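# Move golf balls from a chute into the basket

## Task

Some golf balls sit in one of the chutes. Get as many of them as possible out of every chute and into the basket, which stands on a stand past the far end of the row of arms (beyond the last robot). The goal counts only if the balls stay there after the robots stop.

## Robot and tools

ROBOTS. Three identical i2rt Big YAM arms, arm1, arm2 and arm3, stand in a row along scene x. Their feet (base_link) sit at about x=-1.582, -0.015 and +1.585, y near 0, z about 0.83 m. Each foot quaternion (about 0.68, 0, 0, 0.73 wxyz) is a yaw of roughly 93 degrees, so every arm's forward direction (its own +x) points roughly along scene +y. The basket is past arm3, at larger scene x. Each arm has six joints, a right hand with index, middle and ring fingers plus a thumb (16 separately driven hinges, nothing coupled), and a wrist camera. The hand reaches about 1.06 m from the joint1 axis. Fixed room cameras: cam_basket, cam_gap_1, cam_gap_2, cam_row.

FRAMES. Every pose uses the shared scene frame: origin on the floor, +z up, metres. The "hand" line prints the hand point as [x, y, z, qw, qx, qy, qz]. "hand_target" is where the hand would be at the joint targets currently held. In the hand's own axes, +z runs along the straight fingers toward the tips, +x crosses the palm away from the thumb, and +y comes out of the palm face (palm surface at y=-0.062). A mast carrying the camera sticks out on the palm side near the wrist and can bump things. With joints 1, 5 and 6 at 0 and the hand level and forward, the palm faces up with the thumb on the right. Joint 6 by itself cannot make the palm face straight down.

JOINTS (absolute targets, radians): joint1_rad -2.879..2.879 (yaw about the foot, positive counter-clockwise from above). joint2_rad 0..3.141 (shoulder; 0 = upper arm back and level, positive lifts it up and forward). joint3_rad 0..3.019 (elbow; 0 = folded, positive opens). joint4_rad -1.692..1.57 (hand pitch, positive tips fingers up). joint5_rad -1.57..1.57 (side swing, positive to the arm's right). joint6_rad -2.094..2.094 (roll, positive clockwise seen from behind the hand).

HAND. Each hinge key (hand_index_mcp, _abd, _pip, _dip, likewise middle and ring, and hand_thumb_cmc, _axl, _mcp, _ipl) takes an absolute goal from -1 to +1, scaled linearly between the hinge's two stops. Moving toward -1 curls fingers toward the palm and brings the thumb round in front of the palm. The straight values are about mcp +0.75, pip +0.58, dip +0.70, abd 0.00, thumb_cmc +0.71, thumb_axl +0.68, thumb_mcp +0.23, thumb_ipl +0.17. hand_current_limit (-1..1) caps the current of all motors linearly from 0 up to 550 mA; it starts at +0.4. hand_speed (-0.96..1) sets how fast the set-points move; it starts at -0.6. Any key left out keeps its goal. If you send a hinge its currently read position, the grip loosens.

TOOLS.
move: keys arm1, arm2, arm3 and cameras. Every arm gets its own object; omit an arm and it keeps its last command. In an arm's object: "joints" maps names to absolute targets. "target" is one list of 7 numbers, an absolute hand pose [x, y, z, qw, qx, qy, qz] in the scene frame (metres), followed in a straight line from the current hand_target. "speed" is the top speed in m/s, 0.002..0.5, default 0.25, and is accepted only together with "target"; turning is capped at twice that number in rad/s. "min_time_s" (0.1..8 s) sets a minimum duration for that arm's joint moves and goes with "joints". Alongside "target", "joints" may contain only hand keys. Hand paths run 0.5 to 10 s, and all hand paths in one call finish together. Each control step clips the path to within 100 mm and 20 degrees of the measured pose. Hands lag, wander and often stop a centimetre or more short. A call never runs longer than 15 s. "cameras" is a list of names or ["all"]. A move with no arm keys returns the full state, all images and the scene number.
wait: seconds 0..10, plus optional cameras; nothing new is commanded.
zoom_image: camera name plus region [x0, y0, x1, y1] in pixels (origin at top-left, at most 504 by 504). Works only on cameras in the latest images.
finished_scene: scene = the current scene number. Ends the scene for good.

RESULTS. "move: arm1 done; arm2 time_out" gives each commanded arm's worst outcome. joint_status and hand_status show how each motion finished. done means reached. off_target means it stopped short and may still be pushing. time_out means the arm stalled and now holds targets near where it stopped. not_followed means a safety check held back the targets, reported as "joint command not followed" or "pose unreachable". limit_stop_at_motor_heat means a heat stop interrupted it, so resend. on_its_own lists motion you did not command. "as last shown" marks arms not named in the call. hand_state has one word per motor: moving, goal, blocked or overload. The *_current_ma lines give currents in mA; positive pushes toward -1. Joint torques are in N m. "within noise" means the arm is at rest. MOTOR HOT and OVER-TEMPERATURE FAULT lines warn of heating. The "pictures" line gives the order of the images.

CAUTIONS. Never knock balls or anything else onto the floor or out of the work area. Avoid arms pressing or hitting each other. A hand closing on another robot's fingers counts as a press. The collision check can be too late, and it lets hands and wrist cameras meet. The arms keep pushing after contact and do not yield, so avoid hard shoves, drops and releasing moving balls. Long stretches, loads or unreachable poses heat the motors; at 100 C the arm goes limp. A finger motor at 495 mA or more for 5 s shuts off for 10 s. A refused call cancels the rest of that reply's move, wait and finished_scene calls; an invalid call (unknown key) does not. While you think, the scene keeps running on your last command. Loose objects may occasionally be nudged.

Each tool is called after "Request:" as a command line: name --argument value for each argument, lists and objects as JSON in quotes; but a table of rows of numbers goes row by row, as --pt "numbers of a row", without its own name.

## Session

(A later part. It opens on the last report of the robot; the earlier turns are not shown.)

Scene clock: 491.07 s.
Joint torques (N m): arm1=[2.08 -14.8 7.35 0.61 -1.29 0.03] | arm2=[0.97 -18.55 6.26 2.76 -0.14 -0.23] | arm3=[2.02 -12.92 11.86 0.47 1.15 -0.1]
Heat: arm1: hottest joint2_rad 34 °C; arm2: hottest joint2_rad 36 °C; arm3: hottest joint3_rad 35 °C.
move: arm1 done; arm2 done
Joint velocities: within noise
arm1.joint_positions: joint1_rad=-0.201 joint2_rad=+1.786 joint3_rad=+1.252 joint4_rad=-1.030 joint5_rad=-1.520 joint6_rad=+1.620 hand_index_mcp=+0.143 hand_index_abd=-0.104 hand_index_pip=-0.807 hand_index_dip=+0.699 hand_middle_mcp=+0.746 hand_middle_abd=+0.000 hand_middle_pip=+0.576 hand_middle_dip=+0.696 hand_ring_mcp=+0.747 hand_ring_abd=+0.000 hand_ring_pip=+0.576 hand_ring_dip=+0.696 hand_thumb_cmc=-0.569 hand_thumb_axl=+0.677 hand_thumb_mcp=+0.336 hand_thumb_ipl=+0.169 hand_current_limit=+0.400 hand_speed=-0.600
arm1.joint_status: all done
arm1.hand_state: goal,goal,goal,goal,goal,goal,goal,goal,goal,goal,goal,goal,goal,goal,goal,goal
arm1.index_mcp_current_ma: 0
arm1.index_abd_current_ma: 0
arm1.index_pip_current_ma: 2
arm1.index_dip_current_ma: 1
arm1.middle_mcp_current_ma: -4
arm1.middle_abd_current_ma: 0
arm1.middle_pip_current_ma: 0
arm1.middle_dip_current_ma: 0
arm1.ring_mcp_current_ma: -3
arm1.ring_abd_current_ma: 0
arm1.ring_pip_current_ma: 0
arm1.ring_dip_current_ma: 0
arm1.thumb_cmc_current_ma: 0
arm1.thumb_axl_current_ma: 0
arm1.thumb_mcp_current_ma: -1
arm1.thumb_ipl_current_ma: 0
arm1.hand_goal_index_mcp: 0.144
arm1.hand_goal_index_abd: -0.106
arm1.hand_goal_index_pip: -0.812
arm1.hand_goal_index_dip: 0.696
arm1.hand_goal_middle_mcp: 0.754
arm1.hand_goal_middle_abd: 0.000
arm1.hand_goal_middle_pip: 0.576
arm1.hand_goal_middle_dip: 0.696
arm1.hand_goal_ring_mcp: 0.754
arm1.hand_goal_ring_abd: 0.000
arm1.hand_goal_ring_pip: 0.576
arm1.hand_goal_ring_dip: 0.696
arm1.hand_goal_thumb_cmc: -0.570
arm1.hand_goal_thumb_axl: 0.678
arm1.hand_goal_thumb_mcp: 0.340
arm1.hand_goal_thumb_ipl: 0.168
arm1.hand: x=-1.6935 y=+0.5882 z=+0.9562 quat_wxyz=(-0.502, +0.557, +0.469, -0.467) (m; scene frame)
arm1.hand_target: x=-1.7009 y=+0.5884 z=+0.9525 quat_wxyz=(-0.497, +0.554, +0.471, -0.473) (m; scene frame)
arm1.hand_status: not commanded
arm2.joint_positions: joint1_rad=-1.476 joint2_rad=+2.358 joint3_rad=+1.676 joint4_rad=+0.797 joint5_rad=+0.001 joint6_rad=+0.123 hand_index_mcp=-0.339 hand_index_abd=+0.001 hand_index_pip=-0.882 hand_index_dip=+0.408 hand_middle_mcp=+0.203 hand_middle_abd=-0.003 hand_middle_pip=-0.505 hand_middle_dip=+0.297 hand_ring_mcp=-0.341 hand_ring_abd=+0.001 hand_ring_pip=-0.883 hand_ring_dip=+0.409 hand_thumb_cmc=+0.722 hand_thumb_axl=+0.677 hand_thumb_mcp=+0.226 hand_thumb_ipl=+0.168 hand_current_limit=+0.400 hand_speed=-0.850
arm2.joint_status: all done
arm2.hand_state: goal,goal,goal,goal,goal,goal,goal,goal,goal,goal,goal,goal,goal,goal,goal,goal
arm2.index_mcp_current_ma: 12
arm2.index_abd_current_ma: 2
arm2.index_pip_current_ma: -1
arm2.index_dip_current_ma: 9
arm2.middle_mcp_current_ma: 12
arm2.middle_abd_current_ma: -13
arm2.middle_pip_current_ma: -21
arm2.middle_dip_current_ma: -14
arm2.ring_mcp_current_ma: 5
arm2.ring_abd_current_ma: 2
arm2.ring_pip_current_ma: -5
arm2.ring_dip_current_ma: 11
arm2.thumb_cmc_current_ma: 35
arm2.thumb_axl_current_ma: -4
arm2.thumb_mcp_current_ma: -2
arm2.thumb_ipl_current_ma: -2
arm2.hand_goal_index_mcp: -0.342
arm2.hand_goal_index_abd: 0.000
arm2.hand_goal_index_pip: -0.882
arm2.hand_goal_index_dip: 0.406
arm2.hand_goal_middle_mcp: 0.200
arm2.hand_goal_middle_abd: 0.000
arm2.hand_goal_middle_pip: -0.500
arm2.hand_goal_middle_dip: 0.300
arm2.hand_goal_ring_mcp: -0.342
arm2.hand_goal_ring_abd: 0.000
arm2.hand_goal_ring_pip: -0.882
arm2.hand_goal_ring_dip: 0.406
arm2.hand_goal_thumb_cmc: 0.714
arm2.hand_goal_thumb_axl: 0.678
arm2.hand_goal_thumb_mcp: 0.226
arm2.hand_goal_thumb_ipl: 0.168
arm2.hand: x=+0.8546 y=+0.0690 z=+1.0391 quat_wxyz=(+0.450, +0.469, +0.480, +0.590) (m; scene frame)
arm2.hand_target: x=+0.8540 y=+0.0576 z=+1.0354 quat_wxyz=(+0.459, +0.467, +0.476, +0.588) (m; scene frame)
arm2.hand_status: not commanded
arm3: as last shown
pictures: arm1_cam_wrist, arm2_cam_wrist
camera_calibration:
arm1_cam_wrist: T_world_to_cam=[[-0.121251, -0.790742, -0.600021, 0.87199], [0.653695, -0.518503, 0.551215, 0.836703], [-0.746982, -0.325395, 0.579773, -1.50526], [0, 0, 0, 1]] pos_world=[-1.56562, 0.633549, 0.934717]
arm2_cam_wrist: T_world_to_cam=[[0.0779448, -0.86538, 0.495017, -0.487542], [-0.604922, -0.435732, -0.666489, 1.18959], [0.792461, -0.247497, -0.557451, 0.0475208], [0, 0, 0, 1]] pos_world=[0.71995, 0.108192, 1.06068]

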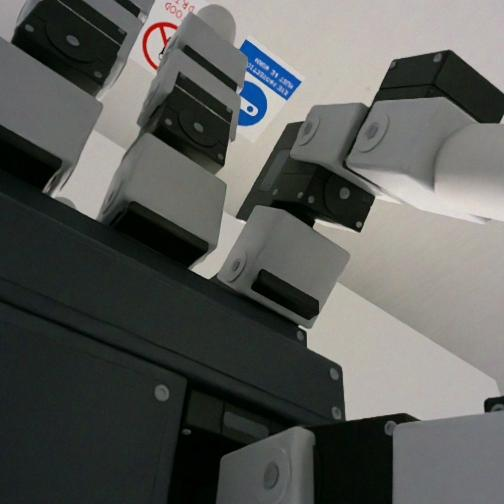

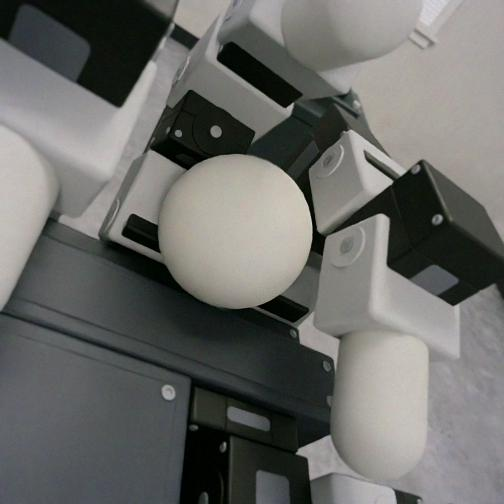

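Request:
move --arm1 '{"joints": {"joint2_rad": 1.817, "joint3_rad": 1.2034, "joint4_rad": -0.945}, "min_time_s": 2}' --arm2 '{"joints": {"hand_middle_mcp": 0.75, "hand_middle_pip": 0.3, "hand_middle_dip": 0.696}}'

Request:
move --arm2 '{"joints": {"hand_speed": -0.93, "hand_index_mcp": 0.75, "hand_index_pip": 0.576, "hand_index_dip": 0.696, "hand_middle_pip": 0.576}}' --arm1 '{"joints": {"joint2_rad": 1.868, "joint3_rad": 1.164, "joint4_rad": -0.857}, "min_time_s": 2}' --cameras '["arm2_cam_wrist", "arm1_cam_wrist"]'

Scene clock: 501.00 s.
Joint torques (N m): arm1=[2.14 -14.68 6.9 0.69 -1.3 0.03] | arm2=[1.08 -18.32 6.22 2.73 -0.15 -0.22] | arm3=[2.02 -12.98 11.89 0.47 1.15 -0.11]
Heat: arm1: hottest joint2_rad 33 °C; arm2: hottest joint2_rad 37 °C; arm3: hottest joint3_rad 35 °C.
move: arm1 done; arm2 done
Joint velocities: within noise
arm1.joint_positions: joint1_rad=-0.201 joint2_rad=+1.805 joint3_rad=+1.202 joint4_rad=-0.957 joint5_rad=-1.520 joint6_rad=+1.620 hand_index_mcp=+0.143 hand_index_abd=-0.104 hand_index_pip=-0.807 hand_index_dip=+0.699 hand_middle_mcp=+0.746 hand_middle_abd=+0.000 hand_middle_pip=+0.576 hand_middle_dip=+0.696 hand_ring_mcp=+0.747 hand_ring_abd=+0.000 hand_ring_pip=+0.576 hand_ring_dip=+0.696 hand_thumb_cmc=-0.569 hand_thumb_axl=+0.677 hand_thumb_mcp=+0.336 hand_thumb_ipl=+0.169 hand_current_limit=+0.400 hand_speed=-0.600
arm1.joint_status: all done
arm1.hand_state: goal,goal,goal,goal,goal,goal,goal,goal,goal,goal,goal,goal,goal,goal,goal,goal
arm1.index_mcp_current_ma: 0
arm1.index_abd_current_ma: 0
arm1.index_pip_current_ma: 2
arm1.index_dip_current_ma: 1
arm1.middle_mcp_current_ma: -4
arm1.middle_abd_current_ma: 0
arm1.middle_pip_current_ma: 0
arm1.middle_dip_current_ma: 0
arm1.ring_mcp_current_ma: -3
arm1.ring_abd_current_ma: 0
arm1.ring_pip_current_ma: 0
arm1.ring_dip_current_ma: 0
arm1.thumb_cmc_current_ma: 0
arm1.thumb_axl_current_ma: 0
arm1.thumb_mcp_current_ma: -1
arm1.thumb_ipl_current_ma: 0
arm1.hand_goal_index_mcp: 0.144
arm1.hand_goal_index_abd: -0.106
arm1.hand_goal_index_pip: -0.812
arm1.hand_goal_index_dip: 0.696
arm1.hand_goal_middle_mcp: 0.754
arm1.hand_goal_middle_abd: 0.000
arm1.hand_goal_middle_pip: 0.576
arm1.hand_goal_middle_dip: 0.696
arm1.hand_goal_ring_mcp: 0.754
arm1.hand_goal_ring_abd: 0.000
arm1.hand_goal_ring_pip: 0.576
arm1.hand_goal_ring_dip: 0.696
arm1.hand_goal_thumb_cmc: -0.570
arm1.hand_goal_thumb_axl: 0.678
arm1.hand_goal_thumb_mcp: 0.340
arm1.hand_goal_thumb_ipl: 0.168
arm1.hand: x=-1.6941 y=+0.5811 z=+0.9311 quat_wxyz=(-0.503, +0.556, +0.470, -0.466) (m; scene frame)
arm1.hand_target: x=-1.7015 y=+0.5807 z=+0.9266 quat_wxyz=(-0.498, +0.554, +0.471, -0.473) (m; scene frame)
arm1.hand_status: not commanded
arm2.joint_positions: joint1_rad=-1.476 joint2_rad=+2.358 joint3_rad=+1.676 joint4_rad=+0.797 joint5_rad=+0.001 joint6_rad=+0.123 hand_index_mcp=-0.339 hand_index_abd=+0.001 hand_index_pip=-0.882 hand_index_dip=+0.408 hand_middle_mcp=+0.758 hand_middle_abd=-0.003 hand_middle_pip=+0.300 hand_middle_dip=+0.694 hand_ring_mcp=-0.341 hand_ring_abd=+0.001 hand_ring_pip=-0.883 hand_ring_dip=+0.409 hand_thumb_cmc=+0.722 hand_thumb_axl=+0.677 hand_thumb_mcp=+0.226 hand_thumb_ipl=+0.168 hand_current_limit=+0.400 hand_speed=-0.850
arm2.joint_status: all done
arm2.hand_state: goal,goal,goal,goal,goal,goal,goal,goal,goal,goal,goal,goal,goal,goal,goal,goal
arm2.index_mcp_current_ma: 12
arm2.index_abd_current_ma: 2
arm2.index_pip_current_ma: -1
arm2.index_dip_current_ma: 9
arm2.middle_mcp_current_ma: 36
arm2.middle_abd_current_ma: -12
arm2.middle_pip_current_ma: -1
arm2.middle_dip_current_ma: -10
arm2.ring_mcp_current_ma: 5
arm2.ring_abd_current_ma: 2
arm2.ring_pip_current_ma: -5
arm2.ring_dip_current_ma: 11
arm2.thumb_cmc_current_ma: 35
arm2.thumb_axl_current_ma: -4
arm2.thumb_mcp_current_ma: -2
arm2.thumb_ipl_current_ma: -2
arm2.hand_goal_index_mcp: -0.342
arm2.hand_goal_index_abd: 0.000
arm2.hand_goal_index_pip: -0.882
arm2.hand_goal_index_dip: 0.406
arm2.hand_goal_middle_mcp: 0.750
arm2.hand_goal_middle_abd: 0.000
arm2.hand_goal_middle_pip: 0.300
arm2.hand_goal_middle_dip: 0.696
arm2.hand_goal_ring_mcp: -0.342
arm2.hand_goal_ring_abd: 0.000
arm2.hand_goal_ring_pip: -0.882
arm2.hand_goal_ring_dip: 0.406
arm2.hand_goal_thumb_cmc: 0.714
arm2.hand_goal_thumb_axl: 0.678
arm2.hand_goal_thumb_mcp: 0.226
arm2.hand_goal_thumb_ipl: 0.168
arm2.hand: x=+0.8546 y=+0.0690 z=+1.0391 quat_wxyz=(+0.450, +0.469, +0.480, +0.590) (m; scene frame)
arm2.hand_target: x=+0.8540 y=+0.0576 z=+1.0354 quat_wxyz=(+0.459, +0.467, +0.476, +0.588) (m; scene frame)
arm2.hand_status: not commanded
arm3: as last shown
pictures: none

Scene clock: 507.30 s.
Joint torques (N m): arm1=[2.14 -14.86 6.41 0.59 -1.3 0.03] | arm2=[0.67 -18.96 6.32 2.91 -0.12 -0.25] | arm3=[2.02 -12.92 11.88 0.47 1.15 -0.1]
Heat: arm1: hottest joint2_rad 33 °C; arm2: hottest joint2_rad 37 °C; arm3: hottest joint3_rad 35 °C.
move: arm1 done; arm2 done
Joint velocities: within noise
arm1.joint_positions: joint1_rad=-0.201 joint2_rad=+1.857 joint3_rad=+1.163 joint4_rad=-0.870 joint5_rad=-1.520 joint6_rad=+1.620 hand_index_mcp=+0.143 hand_index_abd=-0.104 hand_index_pip=-0.807 hand_index_dip=+0.699 hand_middle_mcp=+0.746 hand_middle_abd=+0.000 hand_middle_pip=+0.576 hand_middle_dip=+0.696 hand_ring_mcp=+0.747 hand_ring_abd=+0.000 hand_ring_pip=+0.576 hand_ring_dip=+0.696 hand_thumb_cmc=-0.569 hand_thumb_axl=+0.677 hand_thumb_mcp=+0.336 hand_thumb_ipl=+0.169 hand_current_limit=+0.400 hand_speed=-0.600
arm1.joint_status: all done
arm1.hand_state: goal,goal,goal,goal,goal,goal,goal,goal,goal,goal,goal,goal,goal,goal,goal,goal
arm1.index_mcp_current_ma: 0
arm1.index_abd_current_ma: 0
arm1.index_pip_current_ma: 2
arm1.index_dip_current_ma: 1
arm1.middle_mcp_current_ma: -4
arm1.middle_abd_current_ma: 0
arm1.middle_pip_current_ma: 0
arm1.middle_dip_current_ma: 0
arm1.ring_mcp_current_ma: -3
arm1.ring_abd_current_ma: 0
arm1.ring_pip_current_ma: 0
arm1.ring_dip_current_ma: 0
arm1.thumb_cmc_current_ma: 0
arm1.thumb_axl_current_ma: 0
arm1.thumb_mcp_current_ma: -1
arm1.thumb_ipl_current_ma: 0
arm1.hand_goal_index_mcp: 0.144
arm1.hand_goal_index_abd: -0.106
arm1.hand_goal_index_pip: -0.812
arm1.hand_goal_index_dip: 0.696
arm1.hand_goal_middle_mcp: 0.754
arm1.hand_goal_middle_abd: 0.000
arm1.hand_goal_middle_pip: 0.576
arm1.hand_goal_middle_dip: 0.696
arm1.hand_goal_ring_mcp: 0.754
arm1.hand_goal_ring_abd: 0.000
arm1.hand_goal_ring_pip: 0.576
arm1.hand_goal_ring_dip: 0.696
arm1.hand_goal_thumb_cmc: -0.570
arm1.hand_goal_thumb_axl: 0.678
arm1.hand_goal_thumb_mcp: 0.340
arm1.hand_goal_thumb_ipl: 0.168
arm1.hand: x=-1.6943 y=+0.5773 z=+0.8950 quat_wxyz=(-0.502, +0.557, +0.469, -0.467) (m; scene frame)
arm1.hand_target: x=-1.7016 y=+0.5764 z=+0.8906 quat_wxyz=(-0.497, +0.555, +0.470, -0.474) (m; scene frame)
arm1.hand_status: not commanded
arm2.joint_positions: joint1_rad=-1.476 joint2_rad=+2.358 joint3_rad=+1.676 joint4_rad=+0.797 joint5_rad=+0.001 joint6_rad=+0.123 hand_index_mcp=+0.759 hand_index_abd=+0.001 hand_index_pip=+0.576 hand_index_dip=+0.694 hand_middle_mcp=+0.758 hand_middle_abd=-0.003 hand_middle_pip=+0.576 hand_middle_dip=+0.694 hand_ring_mcp=-0.341 hand_ring_abd=+0.001 hand_ring_pip=-0.883 hand_ring_dip=+0.409 hand_thumb_cmc=+0.722 hand_thumb_axl=+0.677 hand_thumb_mcp=+0.226 hand_thumb_ipl=+0.168 hand_current_limit=+0.400 hand_speed=-0.930
arm2.joint_status: all done
arm2.hand_state: goal,goal,goal,goal,goal,goal,goal,goal,goal,goal,goal,goal,goal,goal,goal,goal
arm2.index_mcp_current_ma: 41
arm2.index_abd_current_ma: 2
arm2.index_pip_current_ma: -1
arm2.index_dip_current_ma: -10
arm2.middle_mcp_current_ma: 37
arm2.middle_abd_current_ma: -11
arm2.middle_pip_current_ma: -1
arm2.middle_dip_current_ma: -10
arm2.ring_mcp_current_ma: 5
arm2.ring_abd_current_ma: 2
arm2.ring_pip_current_ma: -5
arm2.ring_dip_current_ma: 11
arm2.thumb_cmc_current_ma: 35
arm2.thumb_axl_current_ma: -4
arm2.thumb_mcp_current_ma: -2
arm2.thumb_ipl_current_ma: -2
arm2.hand_goal_index_mcp: 0.750
arm2.hand_goal_index_abd: 0.000
arm2.hand_goal_index_pip: 0.576
arm2.hand_goal_index_dip: 0.696
arm2.hand_goal_middle_mcp: 0.750
arm2.hand_goal_middle_abd: 0.000
arm2.hand_goal_middle_pip: 0.576
arm2.hand_goal_middle_dip: 0.696
arm2.hand_goal_ring_mcp: -0.342
arm2.hand_goal_ring_abd: 0.000
arm2.hand_goal_ring_pip: -0.882
arm2.hand_goal_ring_dip: 0.406
arm2.hand_goal_thumb_cmc: 0.714
arm2.hand_goal_thumb_axl: 0.678
arm2.hand_goal_thumb_mcp: 0.226
arm2.hand_goal_thumb_ipl: 0.168
arm2.hand: x=+0.8546 y=+0.0690 z=+1.0391 quat_wxyz=(+0.450, +0.469, +0.480, +0.590) (m; scene frame)
arm2.hand_target: x=+0.8540 y=+0.0576 z=+1.0354 quat_wxyz=(+0.459, +0.467, +0.476, +0.588) (m; scene frame)
arm2.hand_status: not commanded
arm3.joint_positions: joint1_rad=+1.451 joint2_rad=+1.683 joint3_rad=+2.051 joint4_rad=-1.652 joint5_rad=+1.562 joint6_rad=-1.851 hand_index_mcp=-0.161 hand_index_abd=-0.106 hand_index_pip=+0.065 hand_index_dip=+0.696 hand_middle_mcp=+0.974 hand_middle_abd=-0.001 hand_middle_pip=+0.576 hand_middle_dip=+0.696 hand_ring_mcp=+0.973 hand_ring_abd=-0.001 hand_ring_pip=+0.576 hand_ring_dip=+0.696 hand_thumb_cmc=-0.573 hand_thumb_axl=+0.677 hand_thumb_mcp=+0.278 hand_thumb_ipl=+0.168 hand_current_limit=+0.400 hand_speed=-0.600
arm3.joint_status: not commanded
arm3.hand_state: goal,goal,goal,goal,goal,goal,goal,goal,goal,goal,goal,goal,goal,goal,goal,goal
arm3.index_mcp_current_ma: 0
arm3.index_abd_current_ma: 0
arm3.index_pip_current_ma: 1
arm3.index_dip_current_ma: 0
arm3.middle_mcp_current_ma: -3
arm3.middle_abd_current_ma: 0
arm3.middle_pip_current_ma: 0
arm3.middle_dip_current_ma: 0
arm3.ring_mcp_current_ma: -3
arm3.ring_abd_current_ma: 0
arm3.ring_pip_current_ma: 0
arm3.ring_dip_current_ma: 0
arm3.thumb_cmc_current_ma: -1
arm3.thumb_axl_current_ma: 0
arm3.thumb_mcp_current_ma: -1
arm3.thumb_ipl_current_ma: 0
arm3.hand_goal_index_mcp: -0.160
arm3.hand_goal_index_abd: -0.106
arm3.hand_goal_index_pip: 0.062
arm3.hand_goal_index_dip: 0.696
arm3.hand_goal_middle_mcp: 0.980
arm3.hand_goal_middle_abd: 0.000
arm3.hand_goal_middle_pip: 0.576
arm3.hand_goal_middle_dip: 0.696
arm3.hand_goal_ring_mcp: 0.980
arm3.hand_goal_ring_abd: 0.000
arm3.hand_goal_ring_pip: 0.576
arm3.hand_goal_ring_dip: 0.696
arm3.hand_goal_thumb_cmc: -0.570
arm3.hand_goal_thumb_axl: 0.678
arm3.hand_goal_thumb_mcp: 0.280
arm3.hand_goal_thumb_ipl: 0.168
arm3.hand: x=+1.0608 y=+0.1254 z=+1.3054 quat_wxyz=(+0.704, -0.710, +0.017, -0.012) (m; scene frame)
arm3.hand_target: x=+1.0543 y=+0.1208 z=+1.3160 quat_wxyz=(+0.705, -0.709, +0.019, -0.003) (m; scene frame)
arm3.hand_status: not commanded
pictures: arm1_cam_wrist, arm2_cam_wrist
camera_calibration:
arm1_cam_wrist: T_world_to_cam=[[-0.121251, -0.790742, -0.600021, 0.826492], [0.653695, -0.518503, 0.551215, 0.865364], [-0.746982, -0.325395, 0.579773, -1.47386], [0, 0, 0, 1]] pos_world=[-1.56642, 0.622649, 0.873417]
arm2_cam_wrist: T_world_to_cam=[[0.0779448, -0.86538, 0.495017, -0.487542], [-0.604922, -0.435732, -0.666489, 1.18959], [0.792461, -0.247497, -0.557451, 0.0475208], [0, 0, 0, 1]] pos_world=[0.71995, 0.108192, 1.06068]

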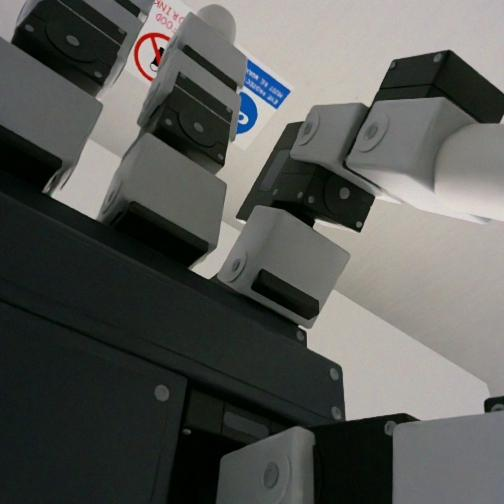

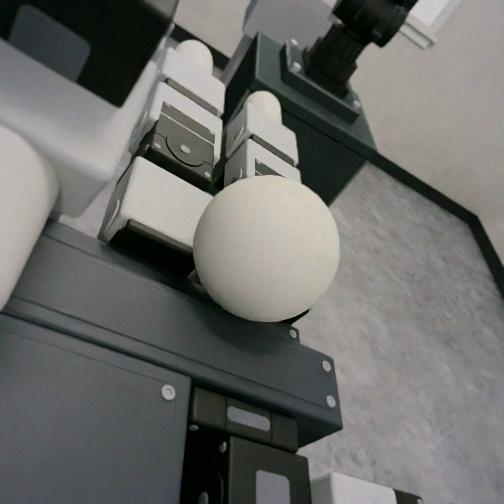

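Request:
move --arm1 '{"joints": {"hand_speed": -0.9, "hand_index_mcp": -0.13, "hand_index_pip": -0.42}}' --arm2 '{"joints": {"hand_speed": -0.85, "hand_ring_mcp": 0.75, "hand_ring_pip": 0.576, "hand_ring_dip": 0.696}}' --arm3 '{"joints": {"joint1_rad": 1.448, "joint2_rad": 2.29, "joint3_rad": 2.40, "joint4_rad": -1.40, "joint5_rad": 1.565, "joint6_rad": -1.86, "hand_index_mcp": -0.16, "hand_thumb_mcp": 0.28}, "min_time_s": 5}' --cameras '["arm2_cam_wrist", "arm1_cam_wrist", "arm3_cam_wrist"]'

Scene clock: 516.17 s.
Joint torques (N m): arm1=[1.73 -14.92 6.41 0.59 -0.72 -0.17] | arm2=[0.67 -18.49 6.38 2.97 -0.14 -0.22] | arm3=[1.08 -21.48 12.44 1.16 1.16 -0.1]
Heat: arm1: hottest joint2_rad 33 °C; arm2: hottest joint2_rad 38 °C; arm3: hottest joint3_rad 36 °C.
move: arm1 off_target; arm2 done; arm3 done
Joint velocities: within noise
arm1.joint_positions: joint1_rad=-0.195 joint2_rad=+1.857 joint3_rad=+1.163 joint4_rad=-0.870 joint5_rad=-1.534 joint6_rad=+1.643 hand_index_mcp=-0.141 hand_index_abd=-0.104 hand_index_pip=-0.486 hand_index_dip=+0.678 hand_middle_mcp=+0.746 hand_middle_abd=+0.000 hand_middle_pip=+0.576 hand_middle_dip=+0.696 hand_ring_mcp=+0.747 hand_ring_abd=+0.000 hand_ring_pip=+0.576 hand_ring_dip=+0.696 hand_thumb_cmc=-0.569 hand_thumb_axl=+0.677 hand_thumb_mcp=+0.336 hand_thumb_ipl=+0.169 hand_current_limit=+0.400 hand_speed=-0.900
arm1.joint_status: hand_index_pip off_target (ended at -0.486, target -0.420); the others done
arm1.hand_state: goal,goal,blocked,goal,goal,goal,goal,goal,goal,goal,goal,goal,goal,goal,goal,goal
arm1.index_mcp_current_ma: -6
arm1.index_abd_current_ma: 0
arm1.index_pip_current_ma: -106
arm1.index_dip_current_ma: -12
arm1.middle_mcp_current_ma: -4
arm1.middle_abd_current_ma: 0
arm1.middle_pip_current_ma: 0
arm1.middle_dip_current_ma: 0
arm1.ring_mcp_current_ma: -3
arm1.ring_abd_current_ma: 0
arm1.ring_pip_current_ma: 0
arm1.ring_dip_current_ma: 0
arm1.thumb_cmc_current_ma: 0
arm1.thumb_axl_current_ma: 0
arm1.thumb_mcp_current_ma: -1
arm1.thumb_ipl_current_ma: 0
arm1.hand_goal_index_mcp: -0.130
arm1.hand_goal_index_abd: -0.106
arm1.hand_goal_index_pip: -0.420
arm1.hand_goal_index_dip: 0.696
arm1.hand_goal_middle_mcp: 0.754
arm1.hand_goal_middle_abd: 0.000
arm1.hand_goal_middle_pip: 0.576
arm1.hand_goal_middle_dip: 0.696
arm1.hand_goal_ring_mcp: 0.754
arm1.hand_goal_ring_abd: 0.000
arm1.hand_goal_ring_pip: 0.576
arm1.hand_goal_ring_dip: 0.696
arm1.hand_goal_thumb_cmc: -0.570
arm1.hand_goal_thumb_axl: 0.678
arm1.hand_goal_thumb_mcp: 0.340
arm1.hand_goal_thumb_ipl: 0.168
arm1.hand: x=-1.6985 y=+0.5749 z=+0.8980 quat_wxyz=(-0.499, +0.557, +0.461, -0.478) (m; scene frame)
arm1.hand_target: x=-1.7017 y=+0.5764 z=+0.8906 quat_wxyz=(-0.497, +0.555, +0.470, -0.474) (m; scene frame)
arm1.hand_status: not commanded
arm2.joint_positions: joint1_rad=-1.476 joint2_rad=+2.358 joint3_rad=+1.676 joint4_rad=+0.797 joint5_rad=+0.001 joint6_rad=+0.123 hand_index_mcp=+0.759 hand_index_abd=+0.001 hand_index_pip=+0.576 hand_index_dip=+0.694 hand_middle_mcp=+0.758 hand_middle_abd=-0.003 hand_middle_pip=+0.576 hand_middle_dip=+0.694 hand_ring_mcp=+0.759 hand_ring_abd=+0.001 hand_ring_pip=+0.576 hand_ring_dip=+0.693 hand_thumb_cmc=+0.722 hand_thumb_axl=+0.677 hand_thumb_mcp=+0.226 hand_thumb_ipl=+0.168 hand_current_limit=+0.400 hand_speed=-0.850
arm2.joint_status: all done
arm2.hand_state: goal,goal,goal,goal,goal,goal,goal,goal,goal,goal,goal,goal,goal,goal,goal,goal
arm2.index_mcp_current_ma: 41
arm2.index_abd_current_ma: 2
arm2.index_pip_current_ma: -1
arm2.index_dip_current_ma: -10
arm2.middle_mcp_current_ma: 37
arm2.middle_abd_current_ma: -11
arm2.middle_pip_current_ma: -1
arm2.middle_dip_current_ma: -10
arm2.ring_mcp_current_ma: 43
arm2.ring_abd_current_ma: 2
arm2.ring_pip_current_ma: -1
arm2.ring_dip_current_ma: -12
arm2.thumb_cmc_current_ma: 35
arm2.thumb_axl_current_ma: -4
arm2.thumb_mcp_current_ma: -2
arm2.thumb_ipl_current_ma: -2
arm2.hand_goal_index_mcp: 0.750
arm2.hand_goal_index_abd: 0.000
arm2.hand_goal_index_pip: 0.576
arm2.hand_goal_index_dip: 0.696
arm2.hand_goal_middle_mcp: 0.750
arm2.hand_goal_middle_abd: 0.000
arm2.hand_goal_middle_pip: 0.576
arm2.hand_goal_middle_dip: 0.696
arm2.hand_goal_ring_mcp: 0.750
arm2.hand_goal_ring_abd: 0.000
arm2.hand_goal_ring_pip: 0.576
arm2.hand_goal_ring_dip: 0.696
arm2.hand_goal_thumb_cmc: 0.714
arm2.hand_goal_thumb_axl: 0.678
arm2.hand_goal_thumb_mcp: 0.226
arm2.hand_goal_thumb_ipl: 0.168
arm2.hand: x=+0.8546 y=+0.0690 z=+1.0391 quat_wxyz=(+0.450, +0.469, +0.480, +0.590) (m; scene frame)
arm2.hand_target: x=+0.8540 y=+0.0576 z=+1.0354 quat_wxyz=(+0.459, +0.467, +0.476, +0.588) (m; scene frame)
arm2.hand_status: not commanded
arm3.joint_positions: joint1_rad=+1.451 joint2_rad=+2.269 joint3_rad=+2.349 joint4_rad=-1.412 joint5_rad=+1.563 joint6_rad=-1.852 hand_index_mcp=-0.161 hand_index_abd=-0.106 hand_index_pip=+0.065 hand_index_dip=+0.696 hand_middle_mcp=+0.974 hand_middle_abd=-0.001 hand_middle_pip=+0.576 hand_middle_dip=+0.696 hand_ring_mcp=+0.973 hand_ring_abd=-0.001 hand_ring_pip=+0.576 hand_ring_dip=+0.696 hand_thumb_cmc=-0.572 hand_thumb_axl=+0.677 hand_thumb_mcp=+0.278 hand_thumb_ipl=+0.168 hand_current_limit=+0.400 hand_speed=-0.600
arm3.joint_status: all done
arm3.hand_state: goal,goal,goal,goal,goal,goal,goal,goal,goal,goal,goal,goal,goal,goal,goal,goal
arm3.index_mcp_current_ma: 0
arm3.index_abd_current_ma: 0
arm3.index_pip_current_ma: 1
arm3.index_dip_current_ma: 0
arm3.middle_mcp_current_ma: -3
arm3.middle_abd_current_ma: 0
arm3.middle_pip_current_ma: 0
arm3.middle_dip_current_ma: 0
arm3.ring_mcp_current_ma: -3
arm3.ring_abd_current_ma: 0
arm3.ring_pip_current_ma: 0
arm3.ring_dip_current_ma: 0
arm3.thumb_cmc_current_ma: -1
arm3.thumb_axl_current_ma: 0
arm3.thumb_mcp_current_ma: -1
arm3.thumb_ipl_current_ma: 0
arm3.hand_goal_index_mcp: -0.160
arm3.hand_goal_index_abd: -0.106
arm3.hand_goal_index_pip: 0.062
arm3.hand_goal_index_dip: 0.696
arm3.hand_goal_middle_mcp: 0.980
arm3.hand_goal_middle_abd: 0.000
arm3.hand_goal_middle_pip: 0.576
arm3.hand_goal_middle_dip: 0.696
arm3.hand_goal_ring_mcp: 0.980
arm3.hand_goal_ring_abd: 0.000
arm3.hand_goal_ring_pip: 0.576
arm3.hand_goal_ring_dip: 0.696
arm3.hand_goal_thumb_cmc: -0.570
arm3.hand_goal_thumb_axl: 0.678
arm3.hand_goal_thumb_mcp: 0.280
arm3.hand_goal_thumb_ipl: 0.168
arm3.hand: x=+0.8584 y=+0.1341 z=+1.0744 quat_wxyz=(+0.704, -0.710, +0.000, -0.029) (m; scene frame)
arm3.hand_target: x=+0.8492 y=+0.1368 z=+1.0816 quat_wxyz=(+0.705, -0.709, +0.013, -0.018) (m; scene frame)
arm3.hand_status: not commanded
pictures: arm1_cam_wrist, arm2_cam_wrist, arm3_cam_wrist
camera_calibration:
arm1_cam_wrist: T_world_to_cam=[[-0.127503, -0.803566, -0.5814, 0.806014], [0.665237, -0.504068, 0.550795, 0.876977], [-0.735665, -0.316541, 0.598831, -1.48261], [0, 0, 0, 1]] pos_world=[-1.57133, 0.620436, 0.873412]
arm2_cam_wrist: T_world_to_cam=[[0.0779448, -0.86538, 0.495017, -0.487542], [-0.604922, -0.435732, -0.666489, 1.18959], [0.792461, -0.247497, -0.557451, 0.0475208], [0, 0, 0, 1]] pos_world=[0.71995, 0.108192, 1.06068]
arm3_cam_wrist: T_world_to_cam=[[-0.767832, 0.0212753, -0.640298, 1.37669], [-0.453107, -0.724599, 0.519279, -0.120578], [-0.452912, 0.688842, 0.56601, -0.187602], [0, 0, 0, 1]] pos_world=[0.917466, 0.0125682, 1.05029]

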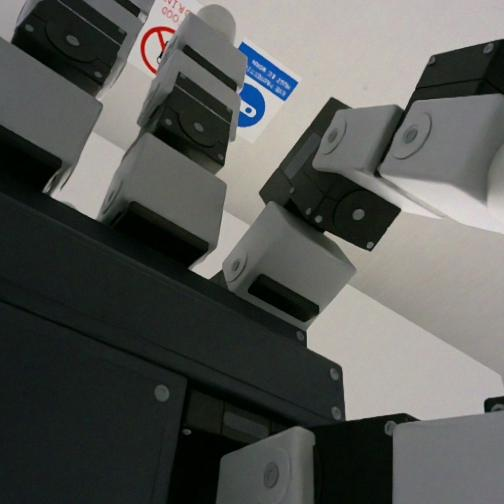

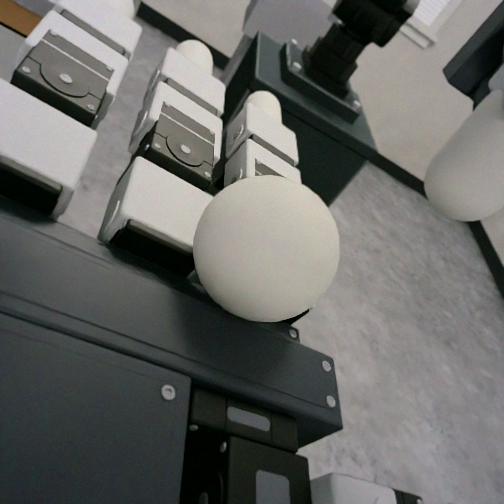

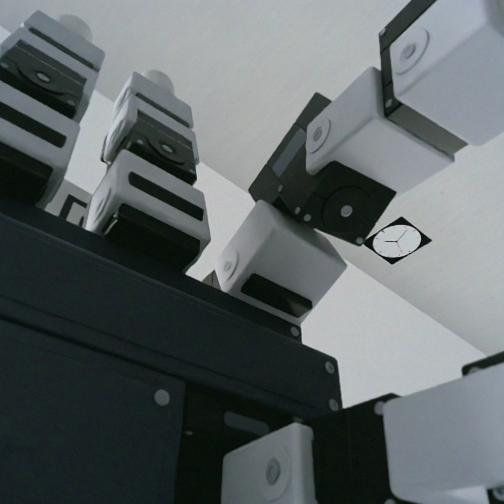

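Request:
move --arm1 '{"joints": {"hand_speed": -0.8, "hand_index_mcp": 0.144, "hand_index_pip": -0.812}}' --arm3 '{"joints": {"joint3_rad": 2.22, "joint4_rad": -1.265}, "min_time_s": 3}' --cameras '["arm2_cam_wrist"]'

Scene clock: 548.47 s.
Joint torques (N m): arm1=[1.67 -14.86 6.41 0.59 -1.19 -0.15] | arm2=[0.85 -18.37 6.39 2.81 -0.14 -0.23] | arm3=[1.14 -21.48 8.24 1.17 1.14 -0.1]
Heat: arm1: hottest joint2_rad 33 °C; arm2: hottest joint2_rad 38 °C; arm3: hottest joint3_rad 37 °C.
move: arm1 done; arm3 done
Joint velocities: within noise
arm1.joint_positions: joint1_rad=-0.195 joint2_rad=+1.857 joint3_rad=+1.163 joint4_rad=-0.870 joint5_rad=-1.523 joint6_rad=+1.640 hand_index_mcp=+0.134 hand_index_abd=-0.104 hand_index_pip=-0.806 hand_index_dip=+0.693 hand_middle_mcp=+0.745 hand_middle_abd=+0.000 hand_middle_pip=+0.576 hand_middle_dip=+0.696 hand_ring_mcp=+0.747 hand_ring_abd=+0.000 hand_ring_pip=+0.576 hand_ring_dip=+0.696 hand_thumb_cmc=-0.569 hand_thumb_axl=+0.677 hand_thumb_mcp=+0.336 hand_thumb_ipl=+0.169 hand_current_limit=+0.400 hand_speed=-0.800
arm1.joint_status: all done
arm1.hand_state: goal,goal,goal,goal,goal,goal,goal,goal,goal,goal,goal,goal,goal,goal,goal,goal
arm1.index_mcp_current_ma: -5
arm1.index_abd_current_ma: 0
arm1.index_pip_current_ma: 2
arm1.index_dip_current_ma: 0
arm1.middle_mcp_current_ma: -4
arm1.middle_abd_current_ma: 0
arm1.middle_pip_current_ma: 0
arm1.middle_dip_current_ma: 0
arm1.ring_mcp_current_ma: -3
arm1.ring_abd_current_ma: 0
arm1.ring_pip_current_ma: 0
arm1.ring_dip_current_ma: 0
arm1.thumb_cmc_current_ma: 0
arm1.thumb_axl_current_ma: 0
arm1.thumb_mcp_current_ma: -1
arm1.thumb_ipl_current_ma: 0
arm1.hand_goal_index_mcp: 0.144
arm1.hand_goal_index_abd: -0.106
arm1.hand_goal_index_pip: -0.812
arm1.hand_goal_index_dip: 0.696
arm1.hand_goal_middle_mcp: 0.754
arm1.hand_goal_middle_abd: 0.000
arm1.hand_goal_middle_pip: 0.576
arm1.hand_goal_middle_dip: 0.696
arm1.hand_goal_ring_mcp: 0.754
arm1.hand_goal_ring_abd: 0.000
arm1.hand_goal_ring_pip: 0.576
arm1.hand_goal_ring_dip: 0.696
arm1.hand_goal_thumb_cmc: -0.570
arm1.hand_goal_thumb_axl: 0.678
arm1.hand_goal_thumb_mcp: 0.340
arm1.hand_goal_thumb_ipl: 0.168
arm1.hand: x=-1.6975 y=+0.5750 z=+0.8958 quat_wxyz=(-0.496, +0.560, +0.464, -0.475) (m; scene frame)
arm1.hand_target: x=-1.7017 y=+0.5764 z=+0.8906 quat_wxyz=(-0.497, +0.555, +0.470, -0.474) (m; scene frame)
arm1.hand_status: not commanded
arm2: as last shown
arm3.joint_positions: joint1_rad=+1.451 joint2_rad=+2.269 joint3_rad=+2.223 joint4_rad=-1.276 joint5_rad=+1.563 joint6_rad=-1.852 hand_index_mcp=-0.161 hand_index_abd=-0.106 hand_index_pip=+0.065 hand_index_dip=+0.696 hand_middle_mcp=+0.974 hand_middle_abd=-0.001 hand_middle_pip=+0.576 hand_middle_dip=+0.696 hand_ring_mcp=+0.973 hand_ring_abd=-0.001 hand_ring_pip=+0.576 hand_ring_dip=+0.696 hand_thumb_cmc=-0.572 hand_thumb_axl=+0.677 hand_thumb_mcp=+0.278 hand_thumb_ipl=+0.168 hand_current_limit=+0.400 hand_speed=-0.600
arm3.joint_status: all done
arm3.hand_state: goal,goal,goal,goal,goal,goal,goal,goal,goal,goal,goal,goal,goal,goal,goal,goal
arm3.index_mcp_current_ma: 0
arm3.index_abd_current_ma: 0
arm3.index_pip_current_ma: 1
arm3.index_dip_current_ma: 0
arm3.middle_mcp_current_ma: -3
arm3.middle_abd_current_ma: 0
arm3.middle_pip_current_ma: 0
arm3.middle_dip_current_ma: 0
arm3.ring_mcp_current_ma: -3
arm3.ring_abd_current_ma: 0
arm3.ring_pip_current_ma: 0
arm3.ring_dip_current_ma: 0
arm3.thumb_cmc_current_ma: -1
arm3.thumb_axl_current_ma: 0
arm3.thumb_mcp_current_ma: -1
arm3.thumb_ipl_current_ma: 0
arm3.hand_goal_index_mcp: -0.160
arm3.hand_goal_index_abd: -0.106
arm3.hand_goal_index_pip: 0.062
arm3.hand_goal_index_dip: 0.696
arm3.hand_goal_middle_mcp: 0.980
arm3.hand_goal_middle_abd: 0.000
arm3.hand_goal_middle_pip: 0.576
arm3.hand_goal_middle_dip: 0.696
arm3.hand_goal_ring_mcp: 0.980
arm3.hand_goal_ring_abd: 0.000
arm3.hand_goal_ring_pip: 0.576
arm3.hand_goal_ring_dip: 0.696
arm3.hand_goal_thumb_cmc: -0.570
arm3.hand_goal_thumb_axl: 0.678
arm3.hand_goal_thumb_mcp: 0.280
arm3.hand_goal_thumb_ipl: 0.168
arm3.hand: x=+0.8561 y=+0.1342 z=+1.0267 quat_wxyz=(+0.704, -0.710, +0.003, -0.026) (m; scene frame)
arm3.hand_target: x=+0.8548 y=+0.1365 z=+1.0112 quat_wxyz=(+0.704, -0.709, -0.003, -0.034) (m; scene frame)
arm3.hand_status: not commanded
pictures: arm2_cam_wrist
camera_calibration:
arm2_cam_wrist: T_world_to_cam=[[0.0779448, -0.86538, 0.495017, -0.487542], [-0.604922, -0.435732, -0.666489, 1.18959], [0.792461, -0.247497, -0.557451, 0.0475208], [0, 0, 0, 1]] pos_world=[0.71995, 0.108192, 1.06068]

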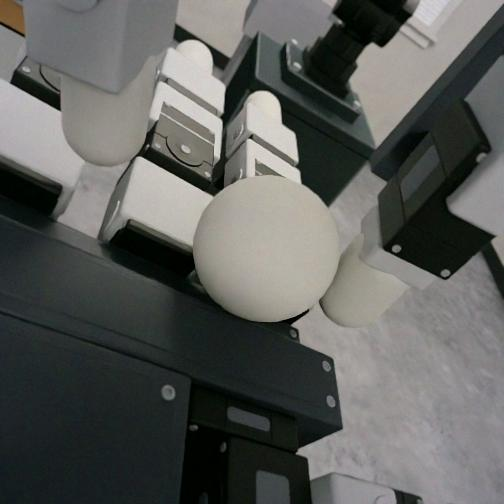

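Request:
move --arm3 '{"joints": {"joint1_rad": 1.470}, "min_time_s": 2}' --arm1 '{"joints": {"joint1_rad": -0.180, "joint5_rad": -1.52, "joint6_rad": 1.62}, "min_time_s": 2}' --cameras '["arm2_cam_wrist"]'

Scene clock: 556.57 s.
Joint torques (N m): arm1=[2.02 -14.8 6.39 0.59 -1.17 -0.15] | arm2=[0.67 -18.67 6.38 2.82 -0.13 -0.23] | arm3=[2.02 -21.54 8.24 1.17 1.14 -0.1]
Heat: arm1: hottest joint2_rad 33 °C; arm2: hottest joint2_rad 38 °C; arm3: hottest joint3_rad 35 °C.
move: arm1 done; arm3 done
Joint velocities: within noise
arm1.joint_positions: joint1_rad=-0.195 joint2_rad=+1.857 joint3_rad=+1.163 joint4_rad=-0.870 joint5_rad=-1.521 joint6_rad=+1.630 hand_index_mcp=+0.134 hand_index_abd=-0.104 hand_index_pip=-0.806 hand_index_dip=+0.693 hand_middle_mcp=+0.745 hand_middle_abd=+0.000 hand_middle_pip=+0.576 hand_middle_dip=+0.696 hand_ring_mcp=+0.747 hand_ring_abd=+0.000 hand_ring_pip=+0.576 hand_ring_dip=+0.696 hand_thumb_cmc=-0.569 hand_thumb_axl=+0.677 hand_thumb_mcp=+0.336 hand_thumb_ipl=+0.169 hand_current_limit=+0.400 hand_speed=-0.800
arm1.joint_status: all done
arm1.hand_state: goal,goal,goal,goal,goal,goal,goal,goal,goal,goal,goal,goal,goal,goal,goal,goal
arm1.index_mcp_current_ma: -5
arm1.index_abd_current_ma: 0
arm1.index_pip_current_ma: 2
arm1.index_dip_current_ma: 0
arm1.middle_mcp_current_ma: -4
arm1.middle_abd_current_ma: 0
arm1.middle_pip_current_ma: 0
arm1.middle_dip_current_ma: 0
arm1.ring_mcp_current_ma: -3
arm1.ring_abd_current_ma: 0
arm1.ring_pip_current_ma: 0
arm1.ring_dip_current_ma: 0
arm1.thumb_cmc_current_ma: 0
arm1.thumb_axl_current_ma: 0
arm1.thumb_mcp_current_ma: -1
arm1.thumb_ipl_current_ma: 0
arm1.hand_goal_index_mcp: 0.144
arm1.hand_goal_index_abd: -0.106
arm1.hand_goal_index_pip: -0.812
arm1.hand_goal_index_dip: 0.696
arm1.hand_goal_middle_mcp: 0.754
arm1.hand_goal_middle_abd: 0.000
arm1.hand_goal_middle_pip: 0.576
arm1.hand_goal_middle_dip: 0.696
arm1.hand_goal_ring_mcp: 0.754
arm1.hand_goal_ring_abd: 0.000
arm1.hand_goal_ring_pip: 0.576
arm1.hand_goal_ring_dip: 0.696
arm1.hand_goal_thumb_cmc: -0.570
arm1.hand_goal_thumb_axl: 0.678
arm1.hand_goal_thumb_mcp: 0.340
arm1.hand_goal_thumb_ipl: 0.168
arm1.hand: x=-1.6972 y=+0.5758 z=+0.8953 quat_wxyz=(-0.498, +0.558, +0.467, -0.472) (m; scene frame)
arm1.hand_target: x=-1.7039 y=+0.5766 z=+0.8900 quat_wxyz=(-0.497, +0.551, +0.475, -0.472) (m; scene frame)
arm1.hand_status: not commanded
arm2: as last shown
arm3.joint_positions: joint1_rad=+1.456 joint2_rad=+2.269 joint3_rad=+2.223 joint4_rad=-1.276 joint5_rad=+1.563 joint6_rad=-1.852 hand_index_mcp=-0.161 hand_index_abd=-0.106 hand_index_pip=+0.065 hand_index_dip=+0.696 hand_middle_mcp=+0.974 hand_middle_abd=-0.001 hand_middle_pip=+0.576 hand_middle_dip=+0.696 hand_ring_mcp=+0.973 hand_ring_abd=-0.001 hand_ring_pip=+0.576 hand_ring_dip=+0.696 hand_thumb_cmc=-0.572 hand_thumb_axl=+0.677 hand_thumb_mcp=+0.278 hand_thumb_ipl=+0.168 hand_current_limit=+0.400 hand_speed=-0.600
arm3.joint_status: all done
arm3.hand_state: goal,goal,goal,goal,goal,goal,goal,goal,goal,goal,goal,goal,goal,goal,goal,goal
arm3.index_mcp_current_ma: 0
arm3.index_abd_current_ma: 0
arm3.index_pip_current_ma: 1
arm3.index_dip_current_ma: 0
arm3.middle_mcp_current_ma: -3
arm3.middle_abd_current_ma: 0
arm3.middle_pip_current_ma: 0
arm3.middle_dip_current_ma: 0
arm3.ring_mcp_current_ma: -3
arm3.ring_abd_current_ma: 0
arm3.ring_pip_current_ma: 0
arm3.ring_dip_current_ma: 0
arm3.thumb_cmc_current_ma: -1
arm3.thumb_axl_current_ma: 0
arm3.thumb_mcp_current_ma: -1
arm3.thumb_ipl_current_ma: 0
arm3.hand_goal_index_mcp: -0.160
arm3.hand_goal_index_abd: -0.106
arm3.hand_goal_index_pip: 0.062
arm3.hand_goal_index_dip: 0.696
arm3.hand_goal_middle_mcp: 0.980
arm3.hand_goal_middle_abd: 0.000
arm3.hand_goal_middle_pip: 0.576
arm3.hand_goal_middle_dip: 0.696
arm3.hand_goal_ring_mcp: 0.980
arm3.hand_goal_ring_abd: 0.000
arm3.hand_goal_ring_pip: 0.576
arm3.hand_goal_ring_dip: 0.696
arm3.hand_goal_thumb_cmc: -0.570
arm3.hand_goal_thumb_axl: 0.678
arm3.hand_goal_thumb_mcp: 0.280
arm3.hand_goal_thumb_ipl: 0.168
arm3.hand: x=+0.8550 y=+0.1306 z=+1.0267 quat_wxyz=(+0.704, -0.710, +0.002, -0.024) (m; scene frame)
arm3.hand_target: x=+0.8505 y=+0.1205 z=+1.0112 quat_wxyz=(+0.705, -0.709, -0.010, -0.026) (m; scene frame)
arm3.hand_status: not commanded
pictures: arm2_cam_wrist
camera_calibration:
arm2_cam_wrist: T_world_to_cam=[[0.0779448, -0.86538, 0.495017, -0.487542], [-0.604922, -0.435732, -0.666489, 1.18959], [0.792461, -0.247497, -0.557451, 0.0475208], [0, 0, 0, 1]] pos_world=[0.71995, 0.108192, 1.06068]

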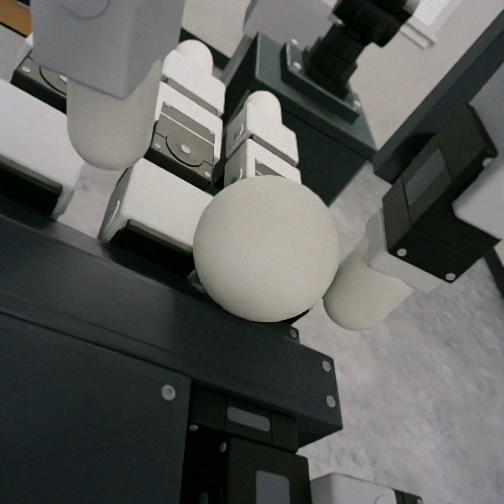

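Request:
move --arm3 '{"joints": {"hand_speed": -0.9, "hand_index_mcp": -0.25, "hand_thumb_mcp": 0.205}}' --arm1 '{"joints": {"joint2_rad": 1.78, "joint3_rad": 1.28, "joint4_rad": -1.02}, "min_time_s": 2}' --cameras '["arm2_cam_wrist"]'

Scene clock: 564.87 s.
Joint torques (N m): arm1=[2.08 -17.2 10.5 -0.49 -1.19 -0.14] | arm2=[0.91 -18.49 6.35 2.85 -0.07 -0.22] | arm3=[2.02 -21.42 8.28 1.17 1.14 -0.09]
Heat: arm1: hottest joint2_rad 33 °C; arm2: hottest joint2_rad 38 °C; arm3: hottest joint3_rad 34 °C.
move: arm1 done; arm3 done
Joint velocities: within noise
arm1.joint_positions: joint1_rad=-0.195 joint2_rad=+1.802 joint3_rad=+1.236 joint4_rad=-1.009 joint5_rad=-1.521 joint6_rad=+1.630 hand_index_mcp=+0.134 hand_index_abd=-0.104 hand_index_pip=-0.806 hand_index_dip=+0.693 hand_middle_mcp=+0.745 hand_middle_abd=+0.000 hand_middle_pip=+0.576 hand_middle_dip=+0.696 hand_ring_mcp=+0.747 hand_ring_abd=+0.000 hand_ring_pip=+0.576 hand_ring_dip=+0.696 hand_thumb_cmc=-0.570 hand_thumb_axl=+0.677 hand_thumb_mcp=+0.336 hand_thumb_ipl=+0.169 hand_current_limit=+0.400 hand_speed=-0.800
arm1.joint_status: all done
arm1.hand_state: goal,goal,goal,goal,goal,goal,goal,goal,goal,goal,goal,goal,goal,goal,goal,goal
arm1.index_mcp_current_ma: -5
arm1.index_abd_current_ma: 0
arm1.index_pip_current_ma: 2
arm1.index_dip_current_ma: 0
arm1.middle_mcp_current_ma: -4
arm1.middle_abd_current_ma: 0
arm1.middle_pip_current_ma: 0
arm1.middle_dip_current_ma: 0
arm1.ring_mcp_current_ma: -3
arm1.ring_abd_current_ma: 0
arm1.ring_pip_current_ma: 0
arm1.ring_dip_current_ma: 0
arm1.thumb_cmc_current_ma: 0
arm1.thumb_axl_current_ma: 0
arm1.thumb_mcp_current_ma: -1
arm1.thumb_ipl_current_ma: 0
arm1.hand_goal_index_mcp: 0.144
arm1.hand_goal_index_abd: -0.106
arm1.hand_goal_index_pip: -0.812
arm1.hand_goal_index_dip: 0.696
arm1.hand_goal_middle_mcp: 0.754
arm1.hand_goal_middle_abd: 0.000
arm1.hand_goal_middle_pip: 0.576
arm1.hand_goal_middle_dip: 0.696
arm1.hand_goal_ring_mcp: 0.754
arm1.hand_goal_ring_abd: 0.000
arm1.hand_goal_ring_pip: 0.576
arm1.hand_goal_ring_dip: 0.696
arm1.hand_goal_thumb_cmc: -0.570
arm1.hand_goal_thumb_axl: 0.678
arm1.hand_goal_thumb_mcp: 0.340
arm1.hand_goal_thumb_ipl: 0.168
arm1.hand: x=-1.6967 y=+0.5840 z=+0.9442 quat_wxyz=(-0.496, +0.560, +0.465, -0.474) (m; scene frame)
arm1.hand_target: x=-1.7024 y=+0.5975 z=+0.9673 quat_wxyz=(-0.508, +0.542, +0.486, -0.461) (m; scene frame)
arm1.hand_status: not commanded
arm2: as last shown
arm2.joint_positions: joint1_rad=-1.476 joint2_rad=+2.358 joint3_rad=+1.676 joint4_rad=+0.797 joint5_rad=-0.001 joint6_rad=+0.123 hand_index_mcp=+0.759 hand_index_abd=+0.001 hand_index_pip=+0.576 hand_index_dip=+0.694 hand_middle_mcp=+0.758 hand_middle_abd=-0.003 hand_middle_pip=+0.576 hand_middle_dip=+0.694 hand_ring_mcp=+0.759 hand_ring_abd=+0.001 hand_ring_pip=+0.576 hand_ring_dip=+0.693 hand_thumb_cmc=+0.722 hand_thumb_axl=+0.677 hand_thumb_mcp=+0.226 hand_thumb_ipl=+0.168 hand_current_limit=+0.400 hand_speed=-0.850
arm2.index_mcp_current_ma: 43
arm2.hand: x=+0.8546 y=+0.0693 z=+1.0391 quat_wxyz=(+0.450, +0.468, +0.480, +0.590) (m; scene frame)
arm3.joint_positions: joint1_rad=+1.460 joint2_rad=+2.269 joint3_rad=+2.223 joint4_rad=-1.276 joint5_rad=+1.563 joint6_rad=-1.853 hand_index_mcp=-0.250 hand_index_abd=-0.106 hand_index_pip=+0.065 hand_index_dip=+0.696 hand_middle_mcp=+0.974 hand_middle_abd=-0.001 hand_middle_pip=+0.576 hand_middle_dip=+0.696 hand_ring_mcp=+0.973 hand_ring_abd=-0.001 hand_ring_pip=+0.576 hand_ring_dip=+0.696 hand_thumb_cmc=-0.572 hand_thumb_axl=+0.677 hand_thumb_mcp=+0.210 hand_thumb_ipl=+0.169 hand_current_limit=+0.400 hand_speed=-0.900
arm3.joint_status: all done
arm3.hand_state: goal,goal,goal,goal,goal,goal,goal,goal,goal,goal,goal,goal,goal,goal,goal,goal
arm3.index_mcp_current_ma: 0
arm3.index_abd_current_ma: 0
arm3.index_pip_current_ma: 1
arm3.index_dip_current_ma: 0
arm3.middle_mcp_current_ma: -3
arm3.middle_abd_current_ma: 0
arm3.middle_pip_current_ma: 0
arm3.middle_dip_current_ma: 0
arm3.ring_mcp_current_ma: -3
arm3.ring_abd_current_ma: 0
arm3.ring_pip_current_ma: 0
arm3.ring_dip_current_ma: 0
arm3.thumb_cmc_current_ma: -1
arm3.thumb_axl_current_ma: 0
arm3.thumb_mcp_current_ma: 2
arm3.thumb_ipl_current_ma: 0
arm3.hand_goal_index_mcp: -0.250
arm3.hand_goal_index_abd: -0.106
arm3.hand_goal_index_pip: 0.062
arm3.hand_goal_index_dip: 0.696
arm3.hand_goal_middle_mcp: 0.980
arm3.hand_goal_middle_abd: 0.000
arm3.hand_goal_middle_pip: 0.576
arm3.hand_goal_middle_dip: 0.696
arm3.hand_goal_ring_mcp: 0.980
arm3.hand_goal_ring_abd: 0.000
arm3.hand_goal_ring_pip: 0.576
arm3.hand_goal_ring_dip: 0.696
arm3.hand_goal_thumb_cmc: -0.570
arm3.hand_goal_thumb_axl: 0.678
arm3.hand_goal_thumb_mcp: 0.206
arm3.hand_goal_thumb_ipl: 0.168
arm3.hand: x=+0.8542 y=+0.1273 z=+1.0267 quat_wxyz=(+0.704, -0.710, +0.000, -0.022) (m; scene frame)
arm3.hand_target: x=+0.8505 y=+0.1206 z=+1.0112 quat_wxyz=(+0.705, -0.709, -0.010, -0.026) (m; scene frame)
arm3.hand_status: not commanded
pictures: arm2_cam_wrist
camera_calibration:
arm2_cam_wrist: T_world_to_cam=[[0.0792281, -0.865176, 0.495169, -0.488645], [-0.604272, -0.436747, -0.666414, 1.18909], [0.79283, -0.246418, -0.557404, 0.047168], [0, 0, 0, 1]] pos_world=[0.71985, 0.108189, 1.06068]

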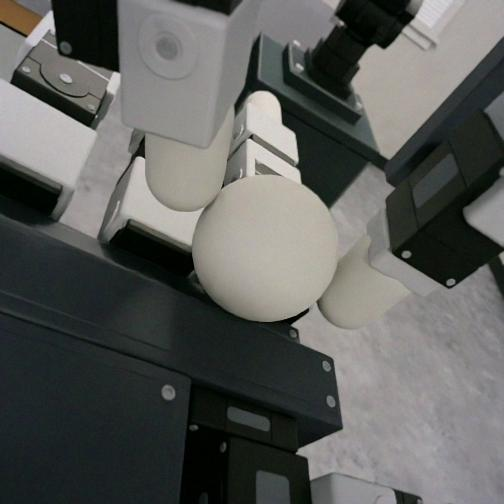

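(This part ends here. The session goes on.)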